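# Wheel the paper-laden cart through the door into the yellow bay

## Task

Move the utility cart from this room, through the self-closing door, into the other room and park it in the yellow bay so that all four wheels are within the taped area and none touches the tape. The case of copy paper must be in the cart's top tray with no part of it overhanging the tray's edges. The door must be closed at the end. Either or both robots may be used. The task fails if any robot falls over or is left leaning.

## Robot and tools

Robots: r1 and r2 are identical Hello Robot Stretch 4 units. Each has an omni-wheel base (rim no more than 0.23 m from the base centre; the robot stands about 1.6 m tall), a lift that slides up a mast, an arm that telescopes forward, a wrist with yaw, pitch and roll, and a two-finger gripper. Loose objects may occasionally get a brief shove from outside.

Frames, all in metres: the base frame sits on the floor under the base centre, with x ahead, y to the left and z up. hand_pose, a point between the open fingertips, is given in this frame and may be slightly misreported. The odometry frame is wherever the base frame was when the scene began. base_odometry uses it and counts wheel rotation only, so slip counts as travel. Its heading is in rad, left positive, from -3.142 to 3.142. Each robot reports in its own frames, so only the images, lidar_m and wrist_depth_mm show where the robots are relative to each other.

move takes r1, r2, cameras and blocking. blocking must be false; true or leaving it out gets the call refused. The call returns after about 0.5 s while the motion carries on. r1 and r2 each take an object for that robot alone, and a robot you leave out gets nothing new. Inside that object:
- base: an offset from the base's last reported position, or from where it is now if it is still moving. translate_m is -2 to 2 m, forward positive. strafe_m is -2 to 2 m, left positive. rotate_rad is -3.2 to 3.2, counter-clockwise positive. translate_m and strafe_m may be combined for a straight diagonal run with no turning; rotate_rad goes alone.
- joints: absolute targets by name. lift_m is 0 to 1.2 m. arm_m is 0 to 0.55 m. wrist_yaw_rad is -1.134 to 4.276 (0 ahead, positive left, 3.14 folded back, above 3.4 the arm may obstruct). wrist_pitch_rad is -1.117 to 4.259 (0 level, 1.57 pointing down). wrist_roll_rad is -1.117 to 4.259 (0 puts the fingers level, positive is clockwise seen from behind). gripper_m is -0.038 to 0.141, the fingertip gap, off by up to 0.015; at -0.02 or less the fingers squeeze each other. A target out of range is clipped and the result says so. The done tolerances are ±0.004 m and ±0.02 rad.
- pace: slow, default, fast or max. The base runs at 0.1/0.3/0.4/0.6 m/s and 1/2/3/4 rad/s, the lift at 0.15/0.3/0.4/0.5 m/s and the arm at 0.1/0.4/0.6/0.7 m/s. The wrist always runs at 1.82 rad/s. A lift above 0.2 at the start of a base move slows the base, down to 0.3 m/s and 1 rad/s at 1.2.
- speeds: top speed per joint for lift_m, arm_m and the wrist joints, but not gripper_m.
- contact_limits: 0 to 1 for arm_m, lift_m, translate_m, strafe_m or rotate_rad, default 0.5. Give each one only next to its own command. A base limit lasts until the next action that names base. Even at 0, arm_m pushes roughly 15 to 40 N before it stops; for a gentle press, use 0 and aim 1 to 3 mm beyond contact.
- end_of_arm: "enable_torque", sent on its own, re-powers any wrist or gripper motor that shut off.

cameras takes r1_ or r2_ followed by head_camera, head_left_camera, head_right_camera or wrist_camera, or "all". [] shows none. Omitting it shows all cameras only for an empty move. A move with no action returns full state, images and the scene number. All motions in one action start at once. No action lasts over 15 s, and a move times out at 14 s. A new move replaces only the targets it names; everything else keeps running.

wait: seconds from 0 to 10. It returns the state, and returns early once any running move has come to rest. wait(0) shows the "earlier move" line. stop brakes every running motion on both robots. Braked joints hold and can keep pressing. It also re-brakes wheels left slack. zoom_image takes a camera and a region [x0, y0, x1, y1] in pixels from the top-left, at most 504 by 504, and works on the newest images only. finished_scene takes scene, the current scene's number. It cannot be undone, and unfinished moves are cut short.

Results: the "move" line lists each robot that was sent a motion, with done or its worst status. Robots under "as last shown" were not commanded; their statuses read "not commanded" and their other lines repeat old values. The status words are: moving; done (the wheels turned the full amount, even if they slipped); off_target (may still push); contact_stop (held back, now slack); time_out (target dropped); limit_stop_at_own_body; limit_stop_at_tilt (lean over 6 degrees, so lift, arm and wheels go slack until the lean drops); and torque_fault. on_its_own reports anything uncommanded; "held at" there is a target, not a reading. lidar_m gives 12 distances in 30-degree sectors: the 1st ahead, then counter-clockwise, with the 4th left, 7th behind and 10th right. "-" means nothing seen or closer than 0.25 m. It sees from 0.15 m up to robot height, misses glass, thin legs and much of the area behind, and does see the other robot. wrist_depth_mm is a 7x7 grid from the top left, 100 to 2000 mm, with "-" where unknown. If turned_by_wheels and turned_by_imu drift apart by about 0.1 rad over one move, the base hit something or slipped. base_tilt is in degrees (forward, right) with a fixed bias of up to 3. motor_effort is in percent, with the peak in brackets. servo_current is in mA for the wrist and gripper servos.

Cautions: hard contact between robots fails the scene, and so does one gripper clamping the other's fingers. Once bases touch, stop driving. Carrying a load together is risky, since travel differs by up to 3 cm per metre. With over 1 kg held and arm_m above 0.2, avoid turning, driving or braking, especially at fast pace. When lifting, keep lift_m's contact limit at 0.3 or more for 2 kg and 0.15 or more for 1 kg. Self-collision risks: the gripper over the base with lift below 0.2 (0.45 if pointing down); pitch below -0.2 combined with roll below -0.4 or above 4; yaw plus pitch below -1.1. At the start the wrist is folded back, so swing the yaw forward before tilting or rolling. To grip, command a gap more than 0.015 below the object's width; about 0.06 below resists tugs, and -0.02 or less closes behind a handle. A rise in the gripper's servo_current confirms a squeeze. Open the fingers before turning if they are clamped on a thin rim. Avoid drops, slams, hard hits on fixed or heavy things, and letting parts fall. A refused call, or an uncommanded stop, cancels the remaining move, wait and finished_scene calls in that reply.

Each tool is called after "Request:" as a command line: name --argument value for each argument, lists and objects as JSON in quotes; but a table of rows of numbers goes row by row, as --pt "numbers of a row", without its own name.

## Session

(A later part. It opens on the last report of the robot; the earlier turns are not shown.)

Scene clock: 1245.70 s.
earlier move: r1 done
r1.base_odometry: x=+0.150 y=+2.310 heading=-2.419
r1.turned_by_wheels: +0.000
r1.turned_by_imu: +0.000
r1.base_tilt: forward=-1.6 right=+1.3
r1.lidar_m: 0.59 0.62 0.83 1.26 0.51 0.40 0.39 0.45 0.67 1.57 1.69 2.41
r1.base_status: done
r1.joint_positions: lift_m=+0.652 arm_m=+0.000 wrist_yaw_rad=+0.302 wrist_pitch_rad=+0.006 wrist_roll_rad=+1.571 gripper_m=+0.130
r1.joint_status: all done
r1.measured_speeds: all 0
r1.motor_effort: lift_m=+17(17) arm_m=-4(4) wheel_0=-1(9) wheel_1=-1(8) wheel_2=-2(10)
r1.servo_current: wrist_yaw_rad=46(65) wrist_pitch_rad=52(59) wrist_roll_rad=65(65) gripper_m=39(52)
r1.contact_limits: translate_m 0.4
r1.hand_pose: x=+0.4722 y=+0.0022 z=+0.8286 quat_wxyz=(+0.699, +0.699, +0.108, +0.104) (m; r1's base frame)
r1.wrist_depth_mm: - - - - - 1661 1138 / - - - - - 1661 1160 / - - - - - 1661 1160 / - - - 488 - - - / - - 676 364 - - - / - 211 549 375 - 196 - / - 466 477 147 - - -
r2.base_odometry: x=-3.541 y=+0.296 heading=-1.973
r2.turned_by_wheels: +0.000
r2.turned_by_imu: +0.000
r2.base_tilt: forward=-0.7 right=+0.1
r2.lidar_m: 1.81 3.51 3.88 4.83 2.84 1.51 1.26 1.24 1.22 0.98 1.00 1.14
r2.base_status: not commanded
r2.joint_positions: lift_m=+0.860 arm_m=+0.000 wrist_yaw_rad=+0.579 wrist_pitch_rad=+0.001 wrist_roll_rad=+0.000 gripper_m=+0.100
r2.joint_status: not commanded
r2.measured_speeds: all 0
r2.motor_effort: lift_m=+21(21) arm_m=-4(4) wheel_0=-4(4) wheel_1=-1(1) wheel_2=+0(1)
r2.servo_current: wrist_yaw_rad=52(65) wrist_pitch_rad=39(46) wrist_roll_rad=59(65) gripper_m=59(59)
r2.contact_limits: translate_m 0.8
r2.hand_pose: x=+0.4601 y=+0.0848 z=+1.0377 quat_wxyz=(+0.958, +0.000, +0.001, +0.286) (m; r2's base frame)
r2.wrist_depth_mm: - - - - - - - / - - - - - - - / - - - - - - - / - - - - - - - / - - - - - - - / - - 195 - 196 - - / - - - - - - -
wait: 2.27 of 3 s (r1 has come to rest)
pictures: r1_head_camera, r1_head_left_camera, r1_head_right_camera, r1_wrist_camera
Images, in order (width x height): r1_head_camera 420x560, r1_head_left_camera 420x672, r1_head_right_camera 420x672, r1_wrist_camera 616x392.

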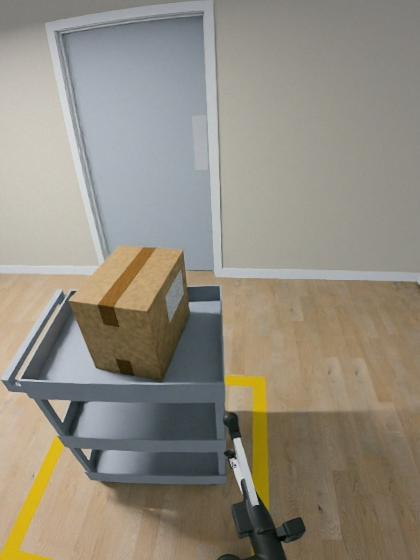

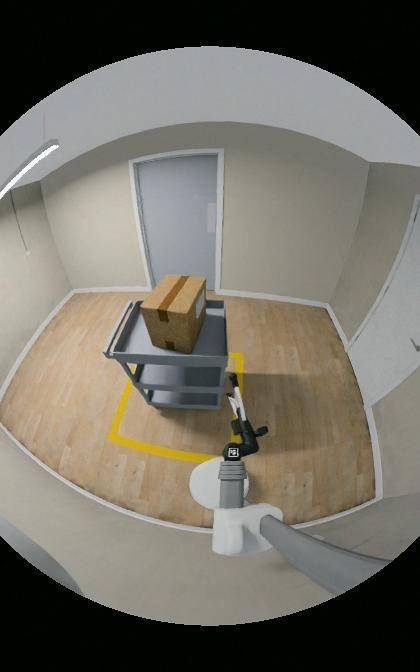

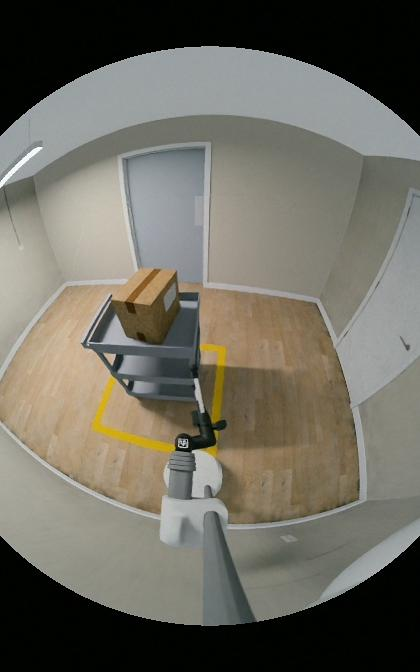

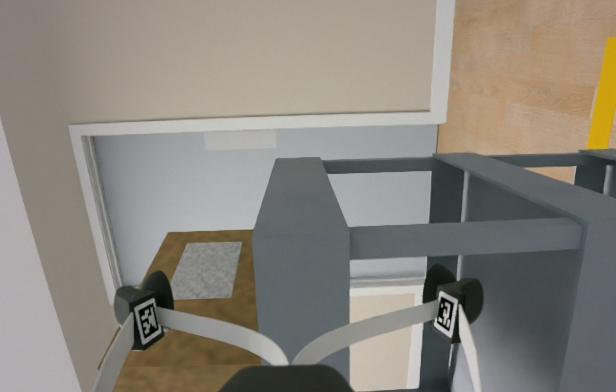

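Request:
move --r1 '{"base": {"strafe_m": -0.75}, "pace": "fast"}' --blocking false

Request:
wait --seconds 4 --cameras '["r1_head_camera", "r1_head_left_camera", "r2_head_right_camera"]'

Request:
zoom_image --camera "r1_head_left_camera" --region '[20, 260, 250, 490]'

Request:
zoom_image --camera "r1_head_camera" --region '[0, 260, 300, 560]'

Request:
zoom_image --camera "r2_head_right_camera" --region '[210, 110, 400, 400]'

Scene clock: 1276.60 s.
move: r1 moving
r1.base_odometry: x=+0.113 y=+2.352 heading=-2.419
r1.turned_by_wheels: +0.000
r1.turned_by_imu: -0.001
r1.base_tilt: forward=-1.6 right=+1.2
r1.lidar_m: 0.58 0.60 0.81 1.31 0.55 0.37 0.39 0.43 0.67 1.52 1.61 2.40
r1.base_status: strafe_m moving
r1.joint_positions: lift_m=+0.652 arm_m=+0.000 wrist_yaw_rad=+0.302 wrist_pitch_rad=+0.006 wrist_roll_rad=+1.571 gripper_m=+0.130
r1.joint_status: not commanded
r1.measured_speeds: translate_m=+0.000 strafe_m=-0.218 rotate_rad=-0.001 lift_m=+0.000 arm_m=+0.000 wrist_yaw_rad=+0.000 wrist_pitch_rad=+0.000 wrist_roll_rad=+0.000
r1.motor_effort: lift_m=+17(17) arm_m=-4(4) wheel_0=+14(14) wheel_1=-11(12) wheel_2=+0(1)
r1.servo_current: wrist_yaw_rad=39(65) wrist_pitch_rad=46(52) wrist_roll_rad=46(52) gripper_m=46(46)
r1.hand_pose: x=+0.4722 y=+0.0022 z=+0.8286 quat_wxyz=(+0.699, +0.699, +0.108, +0.104) (m; r1's base frame)
r1.wrist_depth_mm: - - - - - 1576 1160 / - - - - - 1661 1160 / - - - - - 1661 1160 / - - - 585 - - - / - - 715 397 - - - / - 212 585 379 210 196 - / - 496 504 147 - - -
r2: as last shown
r2.base_tilt: forward=-0.7 right=+0.0
r2.lidar_m: 1.81 3.51 3.88 4.82 2.87 1.50 1.25 1.24 1.23 0.99 1.00 1.13
r2.motor_effort: lift_m=+21(21) arm_m=-4(4) wheel_0=-3(4) wheel_1=-1(1) wheel_2=+0(1)
r2.servo_current: wrist_yaw_rad=46(59) wrist_pitch_rad=33(46) wrist_roll_rad=46(52) gripper_m=52(59)
r2.contact_limits: translate_m 0.8
r2.wrist_depth_mm: - - - - - - - / - - - - - - - / - - - - - - - / - - - - - - - / - - - - - - - / - - 196 - 195 - - / - - - - - - -
pictures: none

Scene clock: 1279.17 s.
earlier move: r1 done
r1.base_odometry: x=-0.346 y=+2.872 heading=-2.419
r1.turned_by_wheels: +0.000
r1.turned_by_imu: -0.005
r1.base_tilt: forward=-1.6 right=+1.3
r1.lidar_m: 2.31 1.06 0.95 1.43 0.61 0.47 0.44 0.49 0.74 0.84 0.88 1.28
r1.base_status: done
r1.joint_positions: lift_m=+0.652 arm_m=+0.000 wrist_yaw_rad=+0.302 wrist_pitch_rad=+0.006 wrist_roll_rad=+1.571 gripper_m=+0.130
r1.joint_status: not commanded
r1.measured_speeds: all 0
r1.motor_effort: lift_m=+17(17) arm_m=-4(4) wheel_0=-3(14) wheel_1=+2(15) wheel_2=+0(2)
r1.servo_current: wrist_yaw_rad=39(78) wrist_pitch_rad=52(52) wrist_roll_rad=52(65) gripper_m=39(46)
r1.hand_pose: x=+0.4722 y=+0.0022 z=+0.8286 quat_wxyz=(+0.699, +0.699, +0.108, +0.104) (m; r1's base frame)
r1.wrist_depth_mm: - - - - - 1661 1160 / - - - - - 1618 1160 / - - - - - 1708 1160 / - - - - - 1708 1182 / - - - - - 1661 1205 / - 211 - - - 199 1229 / - - - 149 - 1708 1160
r2.base_odometry: x=-3.541 y=+0.296 heading=-1.973
r2.turned_by_wheels: +0.000
r2.turned_by_imu: +0.000
r2.base_tilt: forward=-0.7 right=+0.1
r2.lidar_m: 1.81 3.49 3.95 4.82 2.88 1.52 1.26 1.21 1.20 1.01 1.00 1.10
r2.base_status: not commanded
r2.joint_positions: lift_m=+0.860 arm_m=+0.000 wrist_yaw_rad=+0.579 wrist_pitch_rad=+0.001 wrist_roll_rad=+0.000 gripper_m=+0.100
r2.joint_status: not commanded
r2.measured_speeds: all 0
r2.motor_effort: lift_m=+21(21) arm_m=-4(4) wheel_0=-3(4) wheel_1=-1(1) wheel_2=+0(1)
r2.servo_current: wrist_yaw_rad=33(59) wrist_pitch_rad=39(52) wrist_roll_rad=52(59) gripper_m=52(65)
r2.contact_limits: translate_m 0.8
r2.hand_pose: x=+0.4601 y=+0.0848 z=+1.0377 quat_wxyz=(+0.958, +0.000, +0.001, +0.286) (m; r2's base frame)
r2.wrist_depth_mm: - - - - - - - / - - - - - - - / - - - - - - - / - - - - - - - / - - - - - - - / - - 195 - 195 - - / - - - - - - -
wait: 2.57 of 4 s (r1 has come to rest)
pictures: r1_head_camera, r1_head_left_camera, r2_head_right_camera
Images, in order (width x height): r1_head_camera 420x560, r1_head_left_camera 420x672, r2_head_right_camera 420x672.

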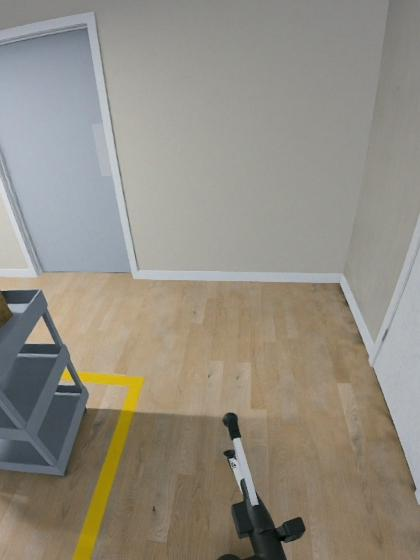

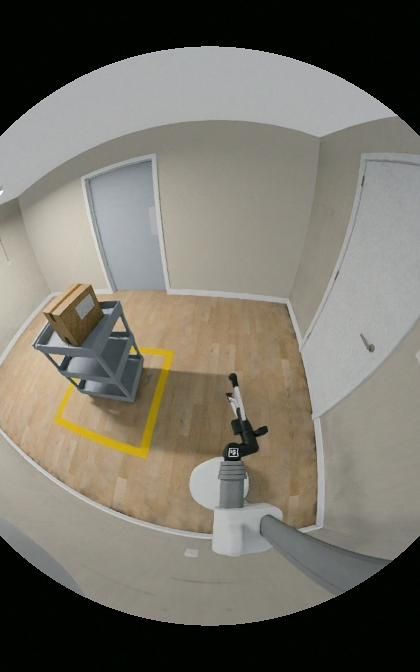

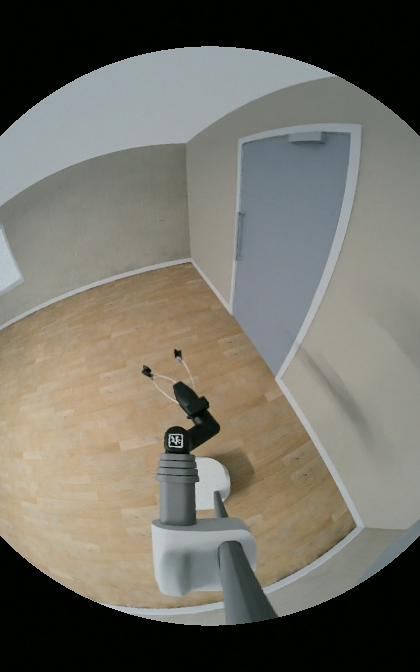

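Scaled by 2.191 from the camera's 420x672 image, which has a finer 600x960 frame.

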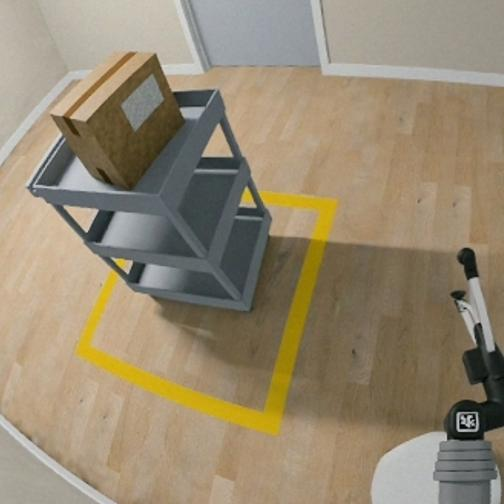

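Scaled by 1.680 from the camera's 420x560 image, which has a finer 600x800 frame.

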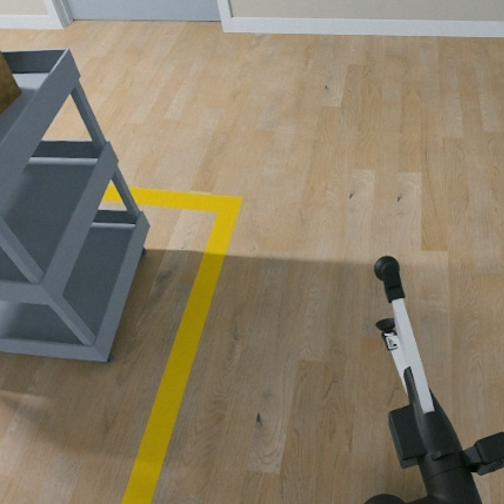

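Scaled by 1.738 from the camera's 420x672 image, which has a finer 600x960 frame.

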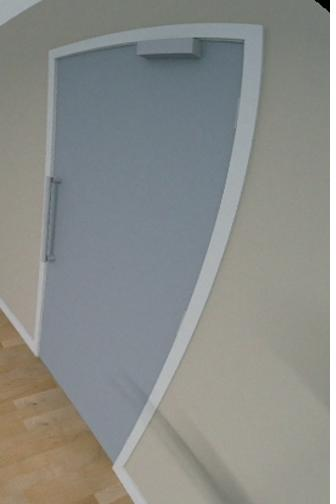

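Request:
finished_scene --scene 2

The scene is finished: the task was done.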